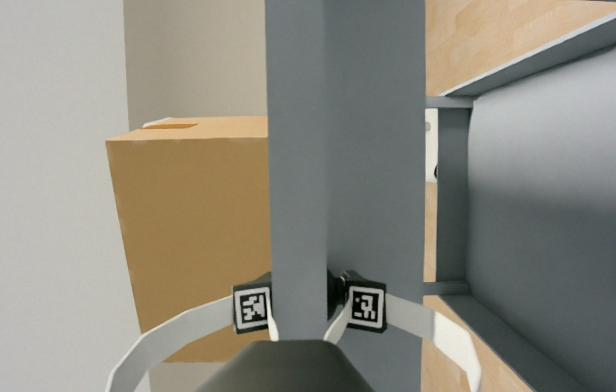

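Call:
move:
  blocking: false
  r2: {"base":{"rotate_rad":0.11},"pace":"slow"}
  cameras: []

Call:
wait:
  seconds: 1.5
  cameras: []

Call:
move:
  blocking: false
  r2: {"base":{"translate_m":-0.3,"strafe_m":-0.06},"pace":"slow","contact_limits":{"translate_m":0.6}}
  cameras: []

Call:
wait:
  seconds: 6
  cameras: ["r2_head_camera"]

Scene clock: 433.67 s.
move: r2 moving
r1: as last shown
r1.base_tilt: forward=-1.5 right=+1.2
r1.lidar_m: 1.03 0.46 1.80 2.88 2.92 3.55 1.08 3.29 2.06 1.82 1.83 1.65
r1.motor_effort: lift_m=+22(22) arm_m=-9(9) wheel_0=+3(4) wheel_1=-8(8) wheel_2=+15(15)
r1.servo_current: wrist_yaw_rad=59(72) wrist_pitch_rad=39(46) wrist_roll_rad=46(52) gripper_m=72(78)
r1.contact_limits: translate_m 1
r1.wrist_depth_mm: - 200 220 165 307 387 500 / - 200 221 165 317 384 496 / - 201 222 169 317 384 496 / - 201 221 165 306 384 500 / - 201 222 169 317 387 504 / - 202 213 167 181 389 504 / - 193 176 164 312 349 508
r2.base_odometry: x=-0.776 y=+0.157 heading=-2.716
r2.turned_by_wheels: +0.095
r2.turned_by_imu: +0.093
r2.base_tilt: forward=-0.7 right=+0.1
r2.lidar_m: 0.50 3.39 2.77 2.70 2.51 2.05 2.01 2.26 1.98 2.00 2.23 0.52
r2.base_status: rotate_rad moving
r2.joint_positions: lift_m=+0.687 arm_m=+0.100 wrist_yaw_rad=-0.005 wrist_pitch_rad=+0.003 wrist_roll_rad=+1.570 gripper_m=-0.029
r2.joint_status: not commanded
r2.measured_speeds: translate_m=+0.000 strafe_m=-0.001 rotate_rad=+0.176 lift_m=+0.000 arm_m=+0.000 wrist_yaw_rad=+0.000 wrist_pitch_rad=+0.000 wrist_roll_rad=+0.000
r2.motor_effort: lift_m=+17(18) arm_m=-1(4) wheel_0=-12(12) wheel_1=-8(9) wheel_2=-11(13)
r2.servo_current: wrist_yaw_rad=46(59) wrist_pitch_rad=46(46) wrist_roll_rad=46(59) gripper_m=111(111)
r2.contact_limits: arm_m 0.2
r2.hand_pose: x=+0.5589 y=-0.0887 z=+0.8644 quat_wxyz=(+0.707, +0.707, -0.001, -0.003) (m; r2's base frame)
r2.wrist_depth_mm: - - - 149 206 1430 - / - - 512 153 211 - - / - 418 415 156 216 820 - / - 445 442 160 222 831 - / - 484 469 166 228 - - / - - 186 168 179 - - / - - - - - 1708 477
pictures: none
No camera images: "cameras" was empty.

Scene clock: 434.13 s.
earlier move: r2 done
r1.base_odometry: x=-2.070 y=-1.140 heading=+1.191
r1.turned_by_wheels: +0.000
r1.turned_by_imu: +0.000
r1.base_tilt: forward=-1.5 right=+1.2
r1.lidar_m: 1.02 0.48 1.79 2.88 2.91 3.56 1.07 3.27 2.02 1.81 1.84 1.64
r1.base_status: not commanded
r1.joint_positions: lift_m=+0.870 arm_m=+0.150 wrist_yaw_rad=+1.061 wrist_pitch_rad=+0.002 wrist_roll_rad=+0.000 gripper_m=-0.037
r1.joint_status: not commanded
r1.measured_speeds: all 0
r1.motor_effort: lift_m=+22(22) arm_m=-9(9) wheel_0=+3(4) wheel_1=-7(8) wheel_2=+15(15)
r1.servo_current: wrist_yaw_rad=46(72) wrist_pitch_rad=46(46) wrist_roll_rad=52(65) gripper_m=78(78)
r1.contact_limits: translate_m 1
r1.hand_pose: x=+0.5384 y=+0.2091 z=+1.0473 quat_wxyz=(+0.862, -0.001, +0.001, +0.506) (m; r1's base frame)
r1.wrist_depth_mm: - 200 220 164 309 384 500 / - 200 221 165 317 387 496 / - 200 221 168 315 384 496 / - 200 222 166 307 384 500 / - 201 222 169 319 384 496 / - 201 213 167 181 389 504 / - 193 177 164 309 349 512
r2.base_odometry: x=-0.776 y=+0.157 heading=-2.703
r2.turned_by_wheels: +0.013
r2.turned_by_imu: +0.013
r2.base_tilt: forward=-0.6 right=+0.1
r2.lidar_m: 0.52 3.34 2.75 2.70 2.47 2.02 2.01 2.26 2.02 1.98 2.23 0.51
r2.base_status: done
r2.joint_positions: lift_m=+0.687 arm_m=+0.100 wrist_yaw_rad=-0.005 wrist_pitch_rad=+0.003 wrist_roll_rad=+1.570 gripper_m=-0.029
r2.joint_status: not commanded
r2.measured_speeds: all 0
r2.motor_effort: lift_m=+17(18) arm_m=+4(4) wheel_0=-9(12) wheel_1=-5(9) wheel_2=-10(13)
r2.servo_current: wrist_yaw_rad=52(59) wrist_pitch_rad=39(46) wrist_roll_rad=46(59) gripper_m=104(111)
r2.contact_limits: arm_m 0.2
r2.hand_pose: x=+0.5589 y=-0.0887 z=+0.8644 quat_wxyz=(+0.707, +0.707, -0.001, -0.003) (m; r2's base frame)
r2.wrist_depth_mm: - - - 147 204 741 - / - 410 404 151 208 - - / - 421 415 155 215 798 - / - 455 445 159 220 842 - / - - 477 165 227 - - / - - 186 168 179 544 - / - - - - - 1661 480
wait: 0.47 of 1.5 s (r2 has come to rest)
pictures: none
No camera images: "cameras" was empty.

Scene clock: 434.63 s.
move: r2 moving
r1: as last shown
r1.lidar_m: 1.03 0.46 1.81 2.87 2.92 3.55 1.08 3.29 2.05 1.82 1.83 1.64
r1.servo_current: wrist_yaw_rad=59(85) wrist_pitch_rad=39(46) wrist_roll_rad=46(59) gripper_m=78(85)
r1.contact_limits: translate_m 1
r1.wrist_depth_mm: - 200 220 164 309 387 496 / - 201 221 165 319 384 500 / - 201 222 169 317 384 500 / - 200 220 166 307 387 496 / - 200 221 169 317 389 496 / - 201 213 167 181 389 496 / - 193 177 164 312 351 504
r2.base_odometry: x=-0.766 y=+0.165 heading=-2.704
r2.turned_by_wheels: -0.001
r2.turned_by_imu: -0.001
r2.base_tilt: forward=-0.6 right=+0.1
r2.lidar_m: 0.52 3.38 2.74 2.70 2.47 2.04 2.01 2.24 2.00 1.98 2.21 0.51
r2.base_status: translate_m moving; strafe_m moving
r2.joint_positions: lift_m=+0.687 arm_m=+0.100 wrist_yaw_rad=-0.005 wrist_pitch_rad=+0.003 wrist_roll_rad=+1.570 gripper_m=-0.029
r2.joint_status: not commanded
r2.measured_speeds: translate_m=-0.047 strafe_m=-0.009 rotate_rad=+0.001 lift_m=+0.000 arm_m=+0.000 wrist_yaw_rad=+0.000 wrist_pitch_rad=+0.000 wrist_roll_rad=+0.000
r2.motor_effort: lift_m=+17(17) arm_m=+4(4) wheel_0=-11(15) wheel_1=-9(9) wheel_2=+8(9)
r2.servo_current: wrist_yaw_rad=59(59) wrist_pitch_rad=39(52) wrist_roll_rad=46(52) gripper_m=111(111)
r2.contact_limits: arm_m 0.2; translate_m 0.6
r2.hand_pose: x=+0.5589 y=-0.0887 z=+0.8644 quat_wxyz=(+0.707, +0.707, -0.001, -0.003) (m; r2's base frame)
r2.wrist_depth_mm: - - - 147 204 741 - / - 407 407 151 211 - - / - 418 415 155 215 809 - / - 455 445 159 221 820 - / - - 473 166 227 - - / - - 185 169 180 544 - / - - - - 241 1708 473
pictures: none
No camera images: "cameras" was empty.

Scene clock: 438.47 s.
earlier move: r2 done
r1.base_odometry: x=-2.070 y=-1.140 heading=+1.191
r1.turned_by_wheels: +0.000
r1.turned_by_imu: +0.000
r1.base_tilt: forward=-1.5 right=+1.2
r1.lidar_m: 1.02 0.48 1.81 2.89 2.90 3.54 1.36 1.37 2.05 1.82 1.83 1.65
r1.base_status: not commanded
r1.joint_positions: lift_m=+0.870 arm_m=+0.150 wrist_yaw_rad=+1.061 wrist_pitch_rad=+0.002 wrist_roll_rad=+0.000 gripper_m=-0.037
r1.joint_status: not commanded
r1.measured_speeds: all 0
r1.motor_effort: lift_m=+22(22) arm_m=-9(9) wheel_0=+3(4) wheel_1=-7(8) wheel_2=+15(15)
r1.servo_current: wrist_yaw_rad=72(85) wrist_pitch_rad=33(52) wrist_roll_rad=39(65) gripper_m=78(85)
r1.contact_limits: translate_m 1
r1.hand_pose: x=+0.5384 y=+0.2091 z=+1.0473 quat_wxyz=(+0.862, -0.001, +0.001, +0.506) (m; r1's base frame)
r1.wrist_depth_mm: - 200 221 165 309 384 500 / - 200 221 165 317 387 500 / - 200 221 169 317 387 500 / - 201 222 166 309 387 500 / - 201 222 169 317 384 496 / - 200 213 167 182 389 500 / - 193 177 164 310 351 512
r2.base_odometry: x=-0.530 y=+0.339 heading=-2.704
r2.turned_by_wheels: +0.001
r2.turned_by_imu: +0.001
r2.base_tilt: forward=-0.7 right=+0.1
r2.lidar_m: 0.49 3.48 2.87 2.82 2.13 1.75 1.73 1.95 1.88 1.86 2.10 0.52
r2.base_status: done
r2.joint_positions: lift_m=+0.687 arm_m=+0.100 wrist_yaw_rad=-0.002 wrist_pitch_rad=+0.003 wrist_roll_rad=+1.570 gripper_m=-0.029
r2.joint_status: not commanded
r2.measured_speeds: all 0
r2.motor_effort: lift_m=+17(18) arm_m=+4(4) wheel_0=-3(15) wheel_1=-5(10) wheel_2=+7(11)
r2.servo_current: wrist_yaw_rad=46(65) wrist_pitch_rad=39(52) wrist_roll_rad=52(65) gripper_m=111(117)
r2.contact_limits: arm_m 0.2; translate_m 0.6
r2.hand_pose: x=+0.5591 y=-0.0880 z=+0.8644 quat_wxyz=(+0.707, +0.707, +0.000, -0.002) (m; r2's base frame)
r2.wrist_depth_mm: - - - 146 203 741 - / - 404 404 151 209 - - / - 421 415 154 215 798 - / - 455 445 159 221 820 - / - - 473 165 227 - - / - - 186 168 179 539 - / - - - - 241 1708 477
wait: 3.83 of 6 s (r2 has come to rest)
pictures: r2_head_camera
Images, in order (width x height): r2_head_camera 420x560.

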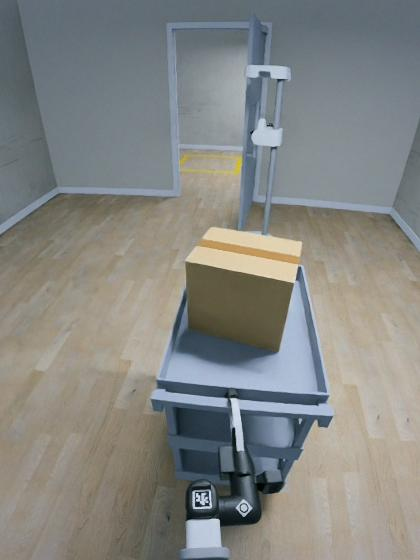

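Call:
move:
  blocking: false
  r2: {"base":{"translate_m":0.35,"strafe_m":-0.09},"pace":"slow","contact_limits":{"translate_m":0.6}}
  cameras: []

Call:
wait:
  seconds: 6
  cameras: ["r2_head_camera"]

Scene clock: 445.00 s.
move: r2 moving
r1: as last shown
r1.base_tilt: forward=-1.5 right=+1.3
r1.lidar_m: 1.00 0.47 1.79 2.90 2.90 3.56 1.34 1.37 2.06 1.81 1.85 1.64
r1.servo_current: wrist_yaw_rad=72(72) wrist_pitch_rad=39(46) wrist_roll_rad=65(65) gripper_m=78(78)
r1.contact_limits: translate_m 1
r1.wrist_depth_mm: - 200 220 164 307 384 496 / - 200 221 164 317 382 500 / - 200 223 169 315 384 496 / - 201 221 166 310 387 504 / - 201 222 169 319 384 496 / - 201 213 167 182 387 500 / - 193 177 164 309 349 508
r2.base_odometry: x=-0.542 y=+0.337 heading=-2.703
r2.turned_by_wheels: +0.001
r2.turned_by_imu: +0.001
r2.base_tilt: forward=-0.7 right=+0.1
r2.lidar_m: 0.53 3.48 2.86 2.82 2.13 1.78 1.76 1.99 1.89 1.87 2.11 0.51
r2.base_status: translate_m moving; strafe_m moving
r2.joint_positions: lift_m=+0.687 arm_m=+0.100 wrist_yaw_rad=-0.001 wrist_pitch_rad=+0.003 wrist_roll_rad=+1.570 gripper_m=-0.029
r2.joint_status: not commanded
r2.measured_speeds: translate_m=+0.051 strafe_m=-0.013 rotate_rad=+0.007 lift_m=+0.000 arm_m=+0.000 wrist_yaw_rad=+0.023 wrist_pitch_rad=+0.000 wrist_roll_rad=+0.000
r2.motor_effort: lift_m=+17(17) arm_m=+4(4) wheel_0=+7(13) wheel_1=+8(8) wheel_2=-11(12)
r2.servo_current: wrist_yaw_rad=39(52) wrist_pitch_rad=46(46) wrist_roll_rad=46(59) gripper_m=98(104)
r2.contact_limits: arm_m 0.2; translate_m 0.6
r2.hand_pose: x=+0.5592 y=-0.0877 z=+0.8644 quat_wxyz=(+0.707, +0.707, +0.001, -0.001) (m; r2's base frame)
r2.wrist_depth_mm: - - - 145 201 732 - / - 404 402 150 207 - - / - 415 415 153 214 809 - / - 449 442 158 219 820 - / - - 477 163 226 - - / - - 185 168 179 539 - / - - - - 239 1576 480
pictures: none
No camera images: "cameras" was empty.

Scene clock: 449.37 s.
earlier move: r2 done
r1.base_odometry: x=-2.070 y=-1.140 heading=+1.191
r1.turned_by_wheels: +0.000
r1.turned_by_imu: +0.000
r1.base_tilt: forward=-1.5 right=+1.2
r1.lidar_m: 1.00 0.47 1.80 2.89 2.90 3.54 0.97 1.00 2.05 1.82 1.83 1.64
r1.base_status: not commanded
r1.joint_positions: lift_m=+0.870 arm_m=+0.150 wrist_yaw_rad=+1.061 wrist_pitch_rad=+0.002 wrist_roll_rad=+0.000 gripper_m=-0.037
r1.joint_status: not commanded
r1.measured_speeds: all 0
r1.motor_effort: lift_m=+22(22) arm_m=-9(9) wheel_0=+3(4) wheel_1=-8(8) wheel_2=+15(15)
r1.servo_current: wrist_yaw_rad=59(85) wrist_pitch_rad=39(52) wrist_roll_rad=26(78) gripper_m=78(85)
r1.contact_limits: translate_m 1
r1.hand_pose: x=+0.5384 y=+0.2091 z=+1.0473 quat_wxyz=(+0.862, -0.001, +0.001, +0.506) (m; r1's base frame)
r1.wrist_depth_mm: - 199 221 164 307 387 500 / - 200 221 165 315 384 496 / - 200 221 168 317 384 496 / - 202 221 165 310 387 500 / - 202 223 169 319 387 500 / - 201 213 168 182 389 504 / - 193 177 164 312 351 504
r2.base_odometry: x=-0.884 y=+0.272 heading=-2.704
r2.turned_by_wheels: -0.001
r2.turned_by_imu: -0.001
r2.base_tilt: forward=-0.7 right=+0.1
r2.lidar_m: 0.49 3.52 2.90 2.87 2.58 2.14 2.10 2.26 1.88 1.85 2.09 0.54
r2.base_status: done
r2.joint_positions: lift_m=+0.687 arm_m=+0.100 wrist_yaw_rad=-0.004 wrist_pitch_rad=+0.003 wrist_roll_rad=+1.570 gripper_m=-0.029
r2.joint_status: not commanded
r2.measured_speeds: all 0
r2.motor_effort: lift_m=+17(18) arm_m=+4(4) wheel_0=+1(17) wheel_1=+4(10) wheel_2=-11(15)
r2.servo_current: wrist_yaw_rad=52(59) wrist_pitch_rad=33(46) wrist_roll_rad=39(59) gripper_m=98(104)
r2.contact_limits: arm_m 0.2; translate_m 0.6
r2.hand_pose: x=+0.5589 y=-0.0887 z=+0.8644 quat_wxyz=(+0.707, +0.707, -0.001, -0.003) (m; r2's base frame)
r2.wrist_depth_mm: - - - 173 234 1661 1160 / - - - 172 233 1537 - / - 436 433 172 232 820 - / - 445 445 231 231 831 - / - 459 459 170 231 820 - / - - 186 169 178 - - / - - 484 - 229 1576 -
wait: 4.37 of 6 s (r2 has come to rest)
pictures: r2_head_camera
Images, in order (width x height): r2_head_camera 420x560.

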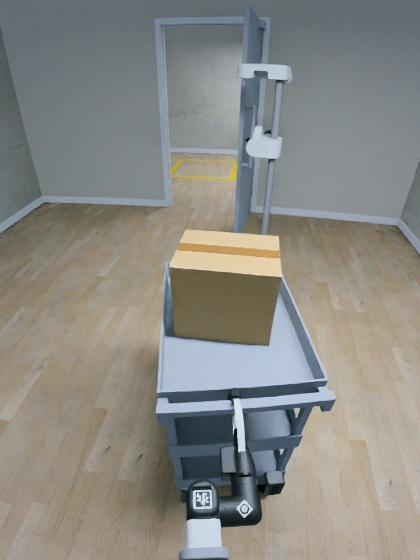

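Call:
move:
  blocking: false
  r2: {"base":{"translate_m":0.4,"strafe_m":0.01},"pace":"slow","contact_limits":{"translate_m":0.6}}
  cameras: []

Call:
wait:
  seconds: 6
  cameras: ["r2_head_camera"]

Scene clock: 456.63 s.
move: r2 moving
r1: as last shown
r1.lidar_m: 0.99 0.50 1.82 2.88 2.92 3.54 0.97 1.00 2.06 1.81 1.83 1.65
r1.motor_effort: lift_m=+22(22) arm_m=-9(9) wheel_0=+3(3) wheel_1=-7(8) wheel_2=+15(15)
r1.servo_current: wrist_yaw_rad=65(65) wrist_pitch_rad=39(46) wrist_roll_rad=52(59) gripper_m=72(78)
r1.contact_limits: translate_m 1
r1.wrist_depth_mm: - 200 221 165 309 387 500 / - 199 221 165 317 384 496 / - 200 222 169 317 387 496 / - 200 221 165 307 387 496 / - 201 222 169 317 387 500 / - 201 213 167 182 387 500 / - 193 176 163 310 351 508
r2.base_odometry: x=-0.896 y=+0.266 heading=-2.705
r2.turned_by_wheels: -0.001
r2.turned_by_imu: +0.000
r2.base_tilt: forward=-0.7 right=+0.1
r2.lidar_m: 0.47 3.48 2.90 2.86 2.58 2.13 2.13 2.27 1.87 1.85 2.08 0.52
r2.base_status: translate_m moving; strafe_m moving
r2.joint_positions: lift_m=+0.687 arm_m=+0.100 wrist_yaw_rad=-0.005 wrist_pitch_rad=+0.003 wrist_roll_rad=+1.570 gripper_m=-0.029
r2.joint_status: not commanded
r2.measured_speeds: translate_m=+0.047 strafe_m=+0.001 rotate_rad=+0.000 lift_m=+0.000 arm_m=+0.000 wrist_yaw_rad=-0.008 wrist_pitch_rad=+0.000 wrist_roll_rad=+0.000
r2.motor_effort: lift_m=+17(18) arm_m=+4(4) wheel_0=+4(4) wheel_1=+4(7) wheel_2=-17(17)
r2.servo_current: wrist_yaw_rad=46(65) wrist_pitch_rad=39(46) wrist_roll_rad=39(52) gripper_m=91(104)
r2.contact_limits: arm_m 0.2; translate_m 0.6
r2.hand_pose: x=+0.5589 y=-0.0888 z=+0.8644 quat_wxyz=(+0.707, +0.707, -0.001, -0.003) (m; r2's base frame)
r2.wrist_depth_mm: - - - 174 234 1618 1118 / - - - 173 233 1661 - / - 436 433 172 232 820 - / - 442 442 230 231 820 - / - 455 455 170 230 842 - / - - 186 169 178 - - / - - 484 - 229 1756 -
pictures: none
No camera images: "cameras" was empty.

Scene clock: 461.40 s.
earlier move: r2 done
r1.base_odometry: x=-2.070 y=-1.140 heading=+1.191
r1.turned_by_wheels: +0.000
r1.turned_by_imu: +0.000
r1.base_tilt: forward=-1.5 right=+1.2
r1.lidar_m: 1.02 0.46 1.81 2.89 2.90 0.73 0.61 0.62 2.07 1.82 1.83 1.64
r1.base_status: not commanded
r1.joint_positions: lift_m=+0.870 arm_m=+0.150 wrist_yaw_rad=+1.061 wrist_pitch_rad=+0.002 wrist_roll_rad=+0.000 gripper_m=-0.037
r1.joint_status: not commanded
r1.measured_speeds: all 0
r1.motor_effort: lift_m=+22(22) arm_m=-9(9) wheel_0=+3(4) wheel_1=-7(8) wheel_2=+15(15)
r1.servo_current: wrist_yaw_rad=59(85) wrist_pitch_rad=46(52) wrist_roll_rad=39(72) gripper_m=78(85)
r1.contact_limits: translate_m 1
r1.hand_pose: x=+0.5384 y=+0.2091 z=+1.0473 quat_wxyz=(+0.862, -0.001, +0.001, +0.506) (m; r1's base frame)
r1.wrist_depth_mm: - 199 220 164 309 384 496 / - 201 221 164 317 384 496 / - 201 222 169 315 387 500 / - 201 221 166 307 387 496 / - 201 221 169 317 387 496 / - 201 213 167 182 387 508 / - 193 177 164 310 349 504
r2.base_odometry: x=-1.242 y=+0.094 heading=-2.704
r2.turned_by_wheels: +0.000
r2.turned_by_imu: -0.001
r2.base_tilt: forward=-0.6 right=+0.1
r2.lidar_m: 0.48 3.41 2.82 2.80 3.04 2.52 2.49 2.38 1.95 1.94 2.16 0.51
r2.base_status: done
r2.joint_positions: lift_m=+0.687 arm_m=+0.100 wrist_yaw_rad=-0.005 wrist_pitch_rad=+0.003 wrist_roll_rad=+1.570 gripper_m=-0.029
r2.joint_status: not commanded
r2.measured_speeds: all 0
r2.motor_effort: lift_m=+17(18) arm_m=+2(4) wheel_0=+2(6) wheel_1=+5(7) wheel_2=-10(17)
r2.servo_current: wrist_yaw_rad=46(65) wrist_pitch_rad=46(46) wrist_roll_rad=46(59) gripper_m=98(104)
r2.contact_limits: arm_m 0.2; translate_m 0.6
r2.hand_pose: x=+0.5588 y=-0.0889 z=+0.8644 quat_wxyz=(+0.707, +0.707, -0.001, -0.003) (m; r2's base frame)
r2.wrist_depth_mm: - - - 158 217 1661 - / - - - 160 220 750 - / - 421 421 163 222 820 - / - 445 445 164 226 820 - / - 477 469 167 228 - - / - - 186 169 178 - - / - - - - 234 1576 480
wait: 4.77 of 6 s (r2 has come to rest)
pictures: r2_head_camera
Images, in order (width x height): r2_head_camera 420x560.

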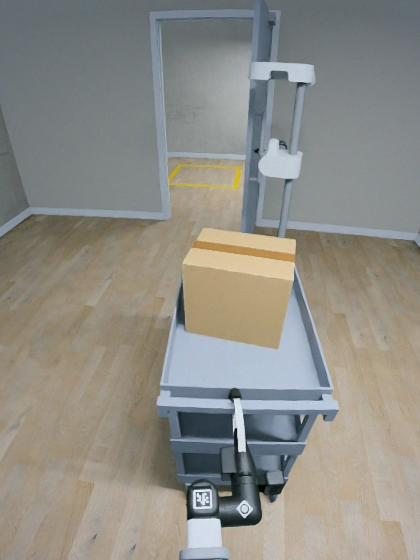

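Call:
move:
  blocking: false
  r2: {"base":{"translate_m":0.28,"strafe_m":-0.11},"pace":"slow","contact_limits":{"translate_m":0.6}}
  cameras: []

Call:
wait:
  seconds: 6
  cameras: ["r2_head_camera"]

Scene clock: 470.13 s.
move: r2 moving
r1: as last shown
r1.lidar_m: 1.03 0.49 1.81 2.87 2.91 0.71 0.58 0.60 2.03 1.81 1.83 1.67
r1.motor_effort: lift_m=+22(22) arm_m=-9(9) wheel_0=+3(3) wheel_1=-7(8) wheel_2=+15(15)
r1.servo_current: wrist_yaw_rad=52(72) wrist_pitch_rad=46(46) wrist_roll_rad=33(59) gripper_m=72(78)
r1.contact_limits: translate_m 1
r1.wrist_depth_mm: - 200 221 164 307 384 496 / - 200 220 165 315 387 496 / - 200 221 169 317 387 492 / - 200 221 166 309 387 496 / - 202 221 169 317 387 500 / - 201 213 167 182 387 504 / - 193 176 164 310 349 504
r2.base_odometry: x=-1.256 y=+0.093 heading=-2.704
r2.turned_by_wheels: +0.000
r2.turned_by_imu: +0.001
r2.base_tilt: forward=-0.7 right=+0.1
r2.lidar_m: 0.48 3.42 2.83 2.80 3.06 2.53 2.49 2.42 1.95 1.94 2.18 0.48
r2.base_status: translate_m moving; strafe_m moving
r2.joint_positions: lift_m=+0.687 arm_m=+0.100 wrist_yaw_rad=-0.005 wrist_pitch_rad=+0.003 wrist_roll_rad=+1.570 gripper_m=-0.029
r2.joint_status: not commanded
r2.measured_speeds: translate_m=+0.049 strafe_m=-0.019 rotate_rad=+0.002 lift_m=+0.000 arm_m=+0.000 wrist_yaw_rad=+0.000 wrist_pitch_rad=+0.000 wrist_roll_rad=+0.000
r2.motor_effort: lift_m=+17(17) arm_m=-1(1) wheel_0=+5(9) wheel_1=+7(7) wheel_2=-14(15)
r2.servo_current: wrist_yaw_rad=52(65) wrist_pitch_rad=39(46) wrist_roll_rad=52(59) gripper_m=91(98)
r2.contact_limits: arm_m 0.2; translate_m 0.6
r2.hand_pose: x=+0.5588 y=-0.0889 z=+0.8644 quat_wxyz=(+0.707, +0.707, -0.001, -0.003) (m; r2's base frame)
r2.wrist_depth_mm: - - - 158 215 1618 - / - - - 159 218 768 - / - 424 424 162 222 820 - / - 445 442 164 224 842 - / - 473 462 167 228 - - / - - 186 168 177 - - / - - - - 235 1618 477
pictures: none
No camera images: "cameras" was empty.

Scene clock: 473.87 s.
earlier move: r2 done
r1.base_odometry: x=-2.070 y=-1.140 heading=+1.191
r1.turned_by_wheels: +0.000
r1.turned_by_imu: +0.000
r1.base_tilt: forward=-1.5 right=+1.2
r1.lidar_m: 1.00 0.48 1.83 2.88 2.91 0.39 0.30 0.32 2.04 1.81 1.84 1.65
r1.base_status: not commanded
r1.joint_positions: lift_m=+0.870 arm_m=+0.150 wrist_yaw_rad=+1.061 wrist_pitch_rad=+0.002 wrist_roll_rad=+0.000 gripper_m=-0.037
r1.joint_status: not commanded
r1.measured_speeds: all 0
r1.motor_effort: lift_m=+22(22) arm_m=-9(9) wheel_0=+3(4) wheel_1=-7(8) wheel_2=+15(15)
r1.servo_current: wrist_yaw_rad=72(85) wrist_pitch_rad=39(52) wrist_roll_rad=46(65) gripper_m=72(85)
r1.contact_limits: translate_m 1
r1.hand_pose: x=+0.5384 y=+0.2091 z=+1.0473 quat_wxyz=(+0.862, -0.001, +0.001, +0.506) (m; r1's base frame)
r1.wrist_depth_mm: - 200 221 164 307 389 500 / - 200 220 164 317 387 496 / - 201 221 169 315 387 492 / - 201 221 165 306 382 496 / - 200 223 169 317 387 492 / - 200 213 167 181 389 500 / - 194 176 164 309 349 504
r2.base_odometry: x=-1.542 y=+0.075 heading=-2.704
r2.turned_by_wheels: +0.001
r2.turned_by_imu: +0.003
r2.base_tilt: forward=-0.7 right=+0.0
r2.lidar_m: 0.49 3.36 2.87 2.86 3.19 2.79 2.79 2.34 1.90 1.87 2.14 0.53
r2.base_status: done
r2.joint_positions: lift_m=+0.687 arm_m=+0.100 wrist_yaw_rad=+0.002 wrist_pitch_rad=+0.003 wrist_roll_rad=+1.570 gripper_m=-0.029
r2.joint_status: not commanded
r2.measured_speeds: all 0
r2.motor_effort: lift_m=+18(18) arm_m=-3(4) wheel_0=+9(16) wheel_1=+5(8) wheel_2=-4(15)
r2.servo_current: wrist_yaw_rad=46(65) wrist_pitch_rad=39(52) wrist_roll_rad=46(59) gripper_m=98(104)
r2.contact_limits: arm_m 0.2; translate_m 0.6
r2.hand_pose: x=+0.5595 y=-0.0867 z=+0.8644 quat_wxyz=(+0.707, +0.707, +0.002, +0.000) (m; r2's base frame)
r2.wrist_depth_mm: - - - 163 222 1618 - / - - - 164 224 750 - / - 421 421 165 226 820 - / - 442 442 167 228 831 - / - 469 462 168 229 831 - / - - 187 169 178 - - / - - - - 233 1576 480
wait: 3.73 of 6 s (r2 has come to rest)
pictures: r2_head_camera
Images, in order (width x height): r2_head_camera 420x560.

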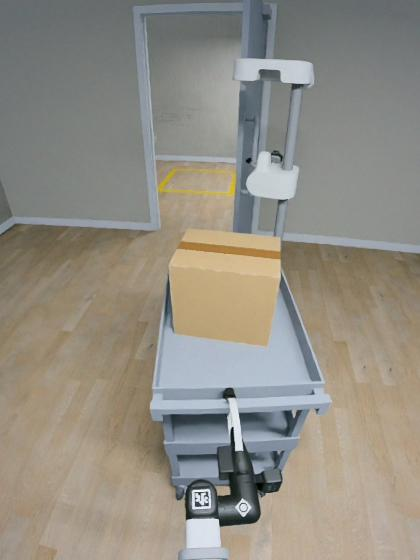

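Call:
move:
  blocking: false
  r2: {"base":{"translate_m":-0.6,"strafe_m":-0.15},"pace":"slow","contact_limits":{"translate_m":0.6,"strafe_m":0.6}}
  cameras: []

Call:
wait:
  seconds: 9
  cameras: ["r2_head_camera","r2_head_left_camera","r2_head_right_camera"]

r2: "contact_limits": translate_m and strafe_m are given together and make one move, which takes one limit: state it under one of them only
Scene clock: 490.33 s.
r1.base_odometry: x=-2.070 y=-1.140 heading=+1.191
r1.turned_by_wheels: +0.000
r1.turned_by_imu: +0.000
r1.base_tilt: forward=-1.5 right=+1.2
r1.lidar_m: 1.03 0.47 1.79 2.89 2.90 0.38 0.31 0.33 2.04 1.82 1.84 1.63
r1.base_status: not commanded
r1.joint_positions: lift_m=+0.870 arm_m=+0.150 wrist_yaw_rad=+1.061 wrist_pitch_rad=+0.002 wrist_roll_rad=+0.000 gripper_m=-0.037
r1.joint_status: not commanded
r1.measured_speeds: all 0
r1.motor_effort: lift_m=+22(22) arm_m=-9(9) wheel_0=+3(4) wheel_1=-8(8) wheel_2=+15(15)
r1.servo_current: wrist_yaw_rad=65(85) wrist_pitch_rad=39(52) wrist_roll_rad=65(65) gripper_m=78(85)
r1.contact_limits: translate_m 1
r1.hand_pose: x=+0.5384 y=+0.2091 z=+1.0473 quat_wxyz=(+0.862, -0.001, +0.001, +0.506) (m; r1's base frame)
r1.wrist_depth_mm: - 200 220 164 307 384 500 / - 200 221 165 317 384 504 / - 201 221 169 315 387 488 / - 202 220 166 309 384 492 / - 200 222 170 319 387 496 / - 201 213 167 181 387 504 / - 193 177 164 310 349 504
r2.base_odometry: x=-1.542 y=+0.075 heading=-2.704
r2.turned_by_wheels: +0.000
r2.turned_by_imu: +0.000
r2.base_tilt: forward=-0.7 right=+0.0
r2.lidar_m: 0.49 3.39 2.88 2.86 3.15 2.79 2.77 2.30 1.89 1.89 2.09 0.53
r2.base_status: done
r2.joint_positions: lift_m=+0.687 arm_m=+0.100 wrist_yaw_rad=+0.002 wrist_pitch_rad=+0.003 wrist_roll_rad=+1.570 gripper_m=-0.029
r2.joint_status: not commanded
r2.measured_speeds: all 0
r2.motor_effort: lift_m=+17(18) arm_m=-3(4) wheel_0=+10(16) wheel_1=+5(8) wheel_2=-4(15)
r2.servo_current: wrist_yaw_rad=46(65) wrist_pitch_rad=39(52) wrist_roll_rad=46(59) gripper_m=85(104)
r2.contact_limits: arm_m 0.2; translate_m 0.6
r2.hand_pose: x=+0.5595 y=-0.0867 z=+0.8644 quat_wxyz=(+0.707, +0.707, +0.002, +0.000) (m; r2's base frame)
r2.wrist_depth_mm: - - - 163 222 1661 - / - - - 163 224 750 - / - 421 421 165 226 831 - / - 445 442 166 228 820 - / - 466 459 169 229 831 - / - - 187 169 179 - - / - - - - 233 1618 488
pictures: none

not run: a call was refused earlier in this reply.


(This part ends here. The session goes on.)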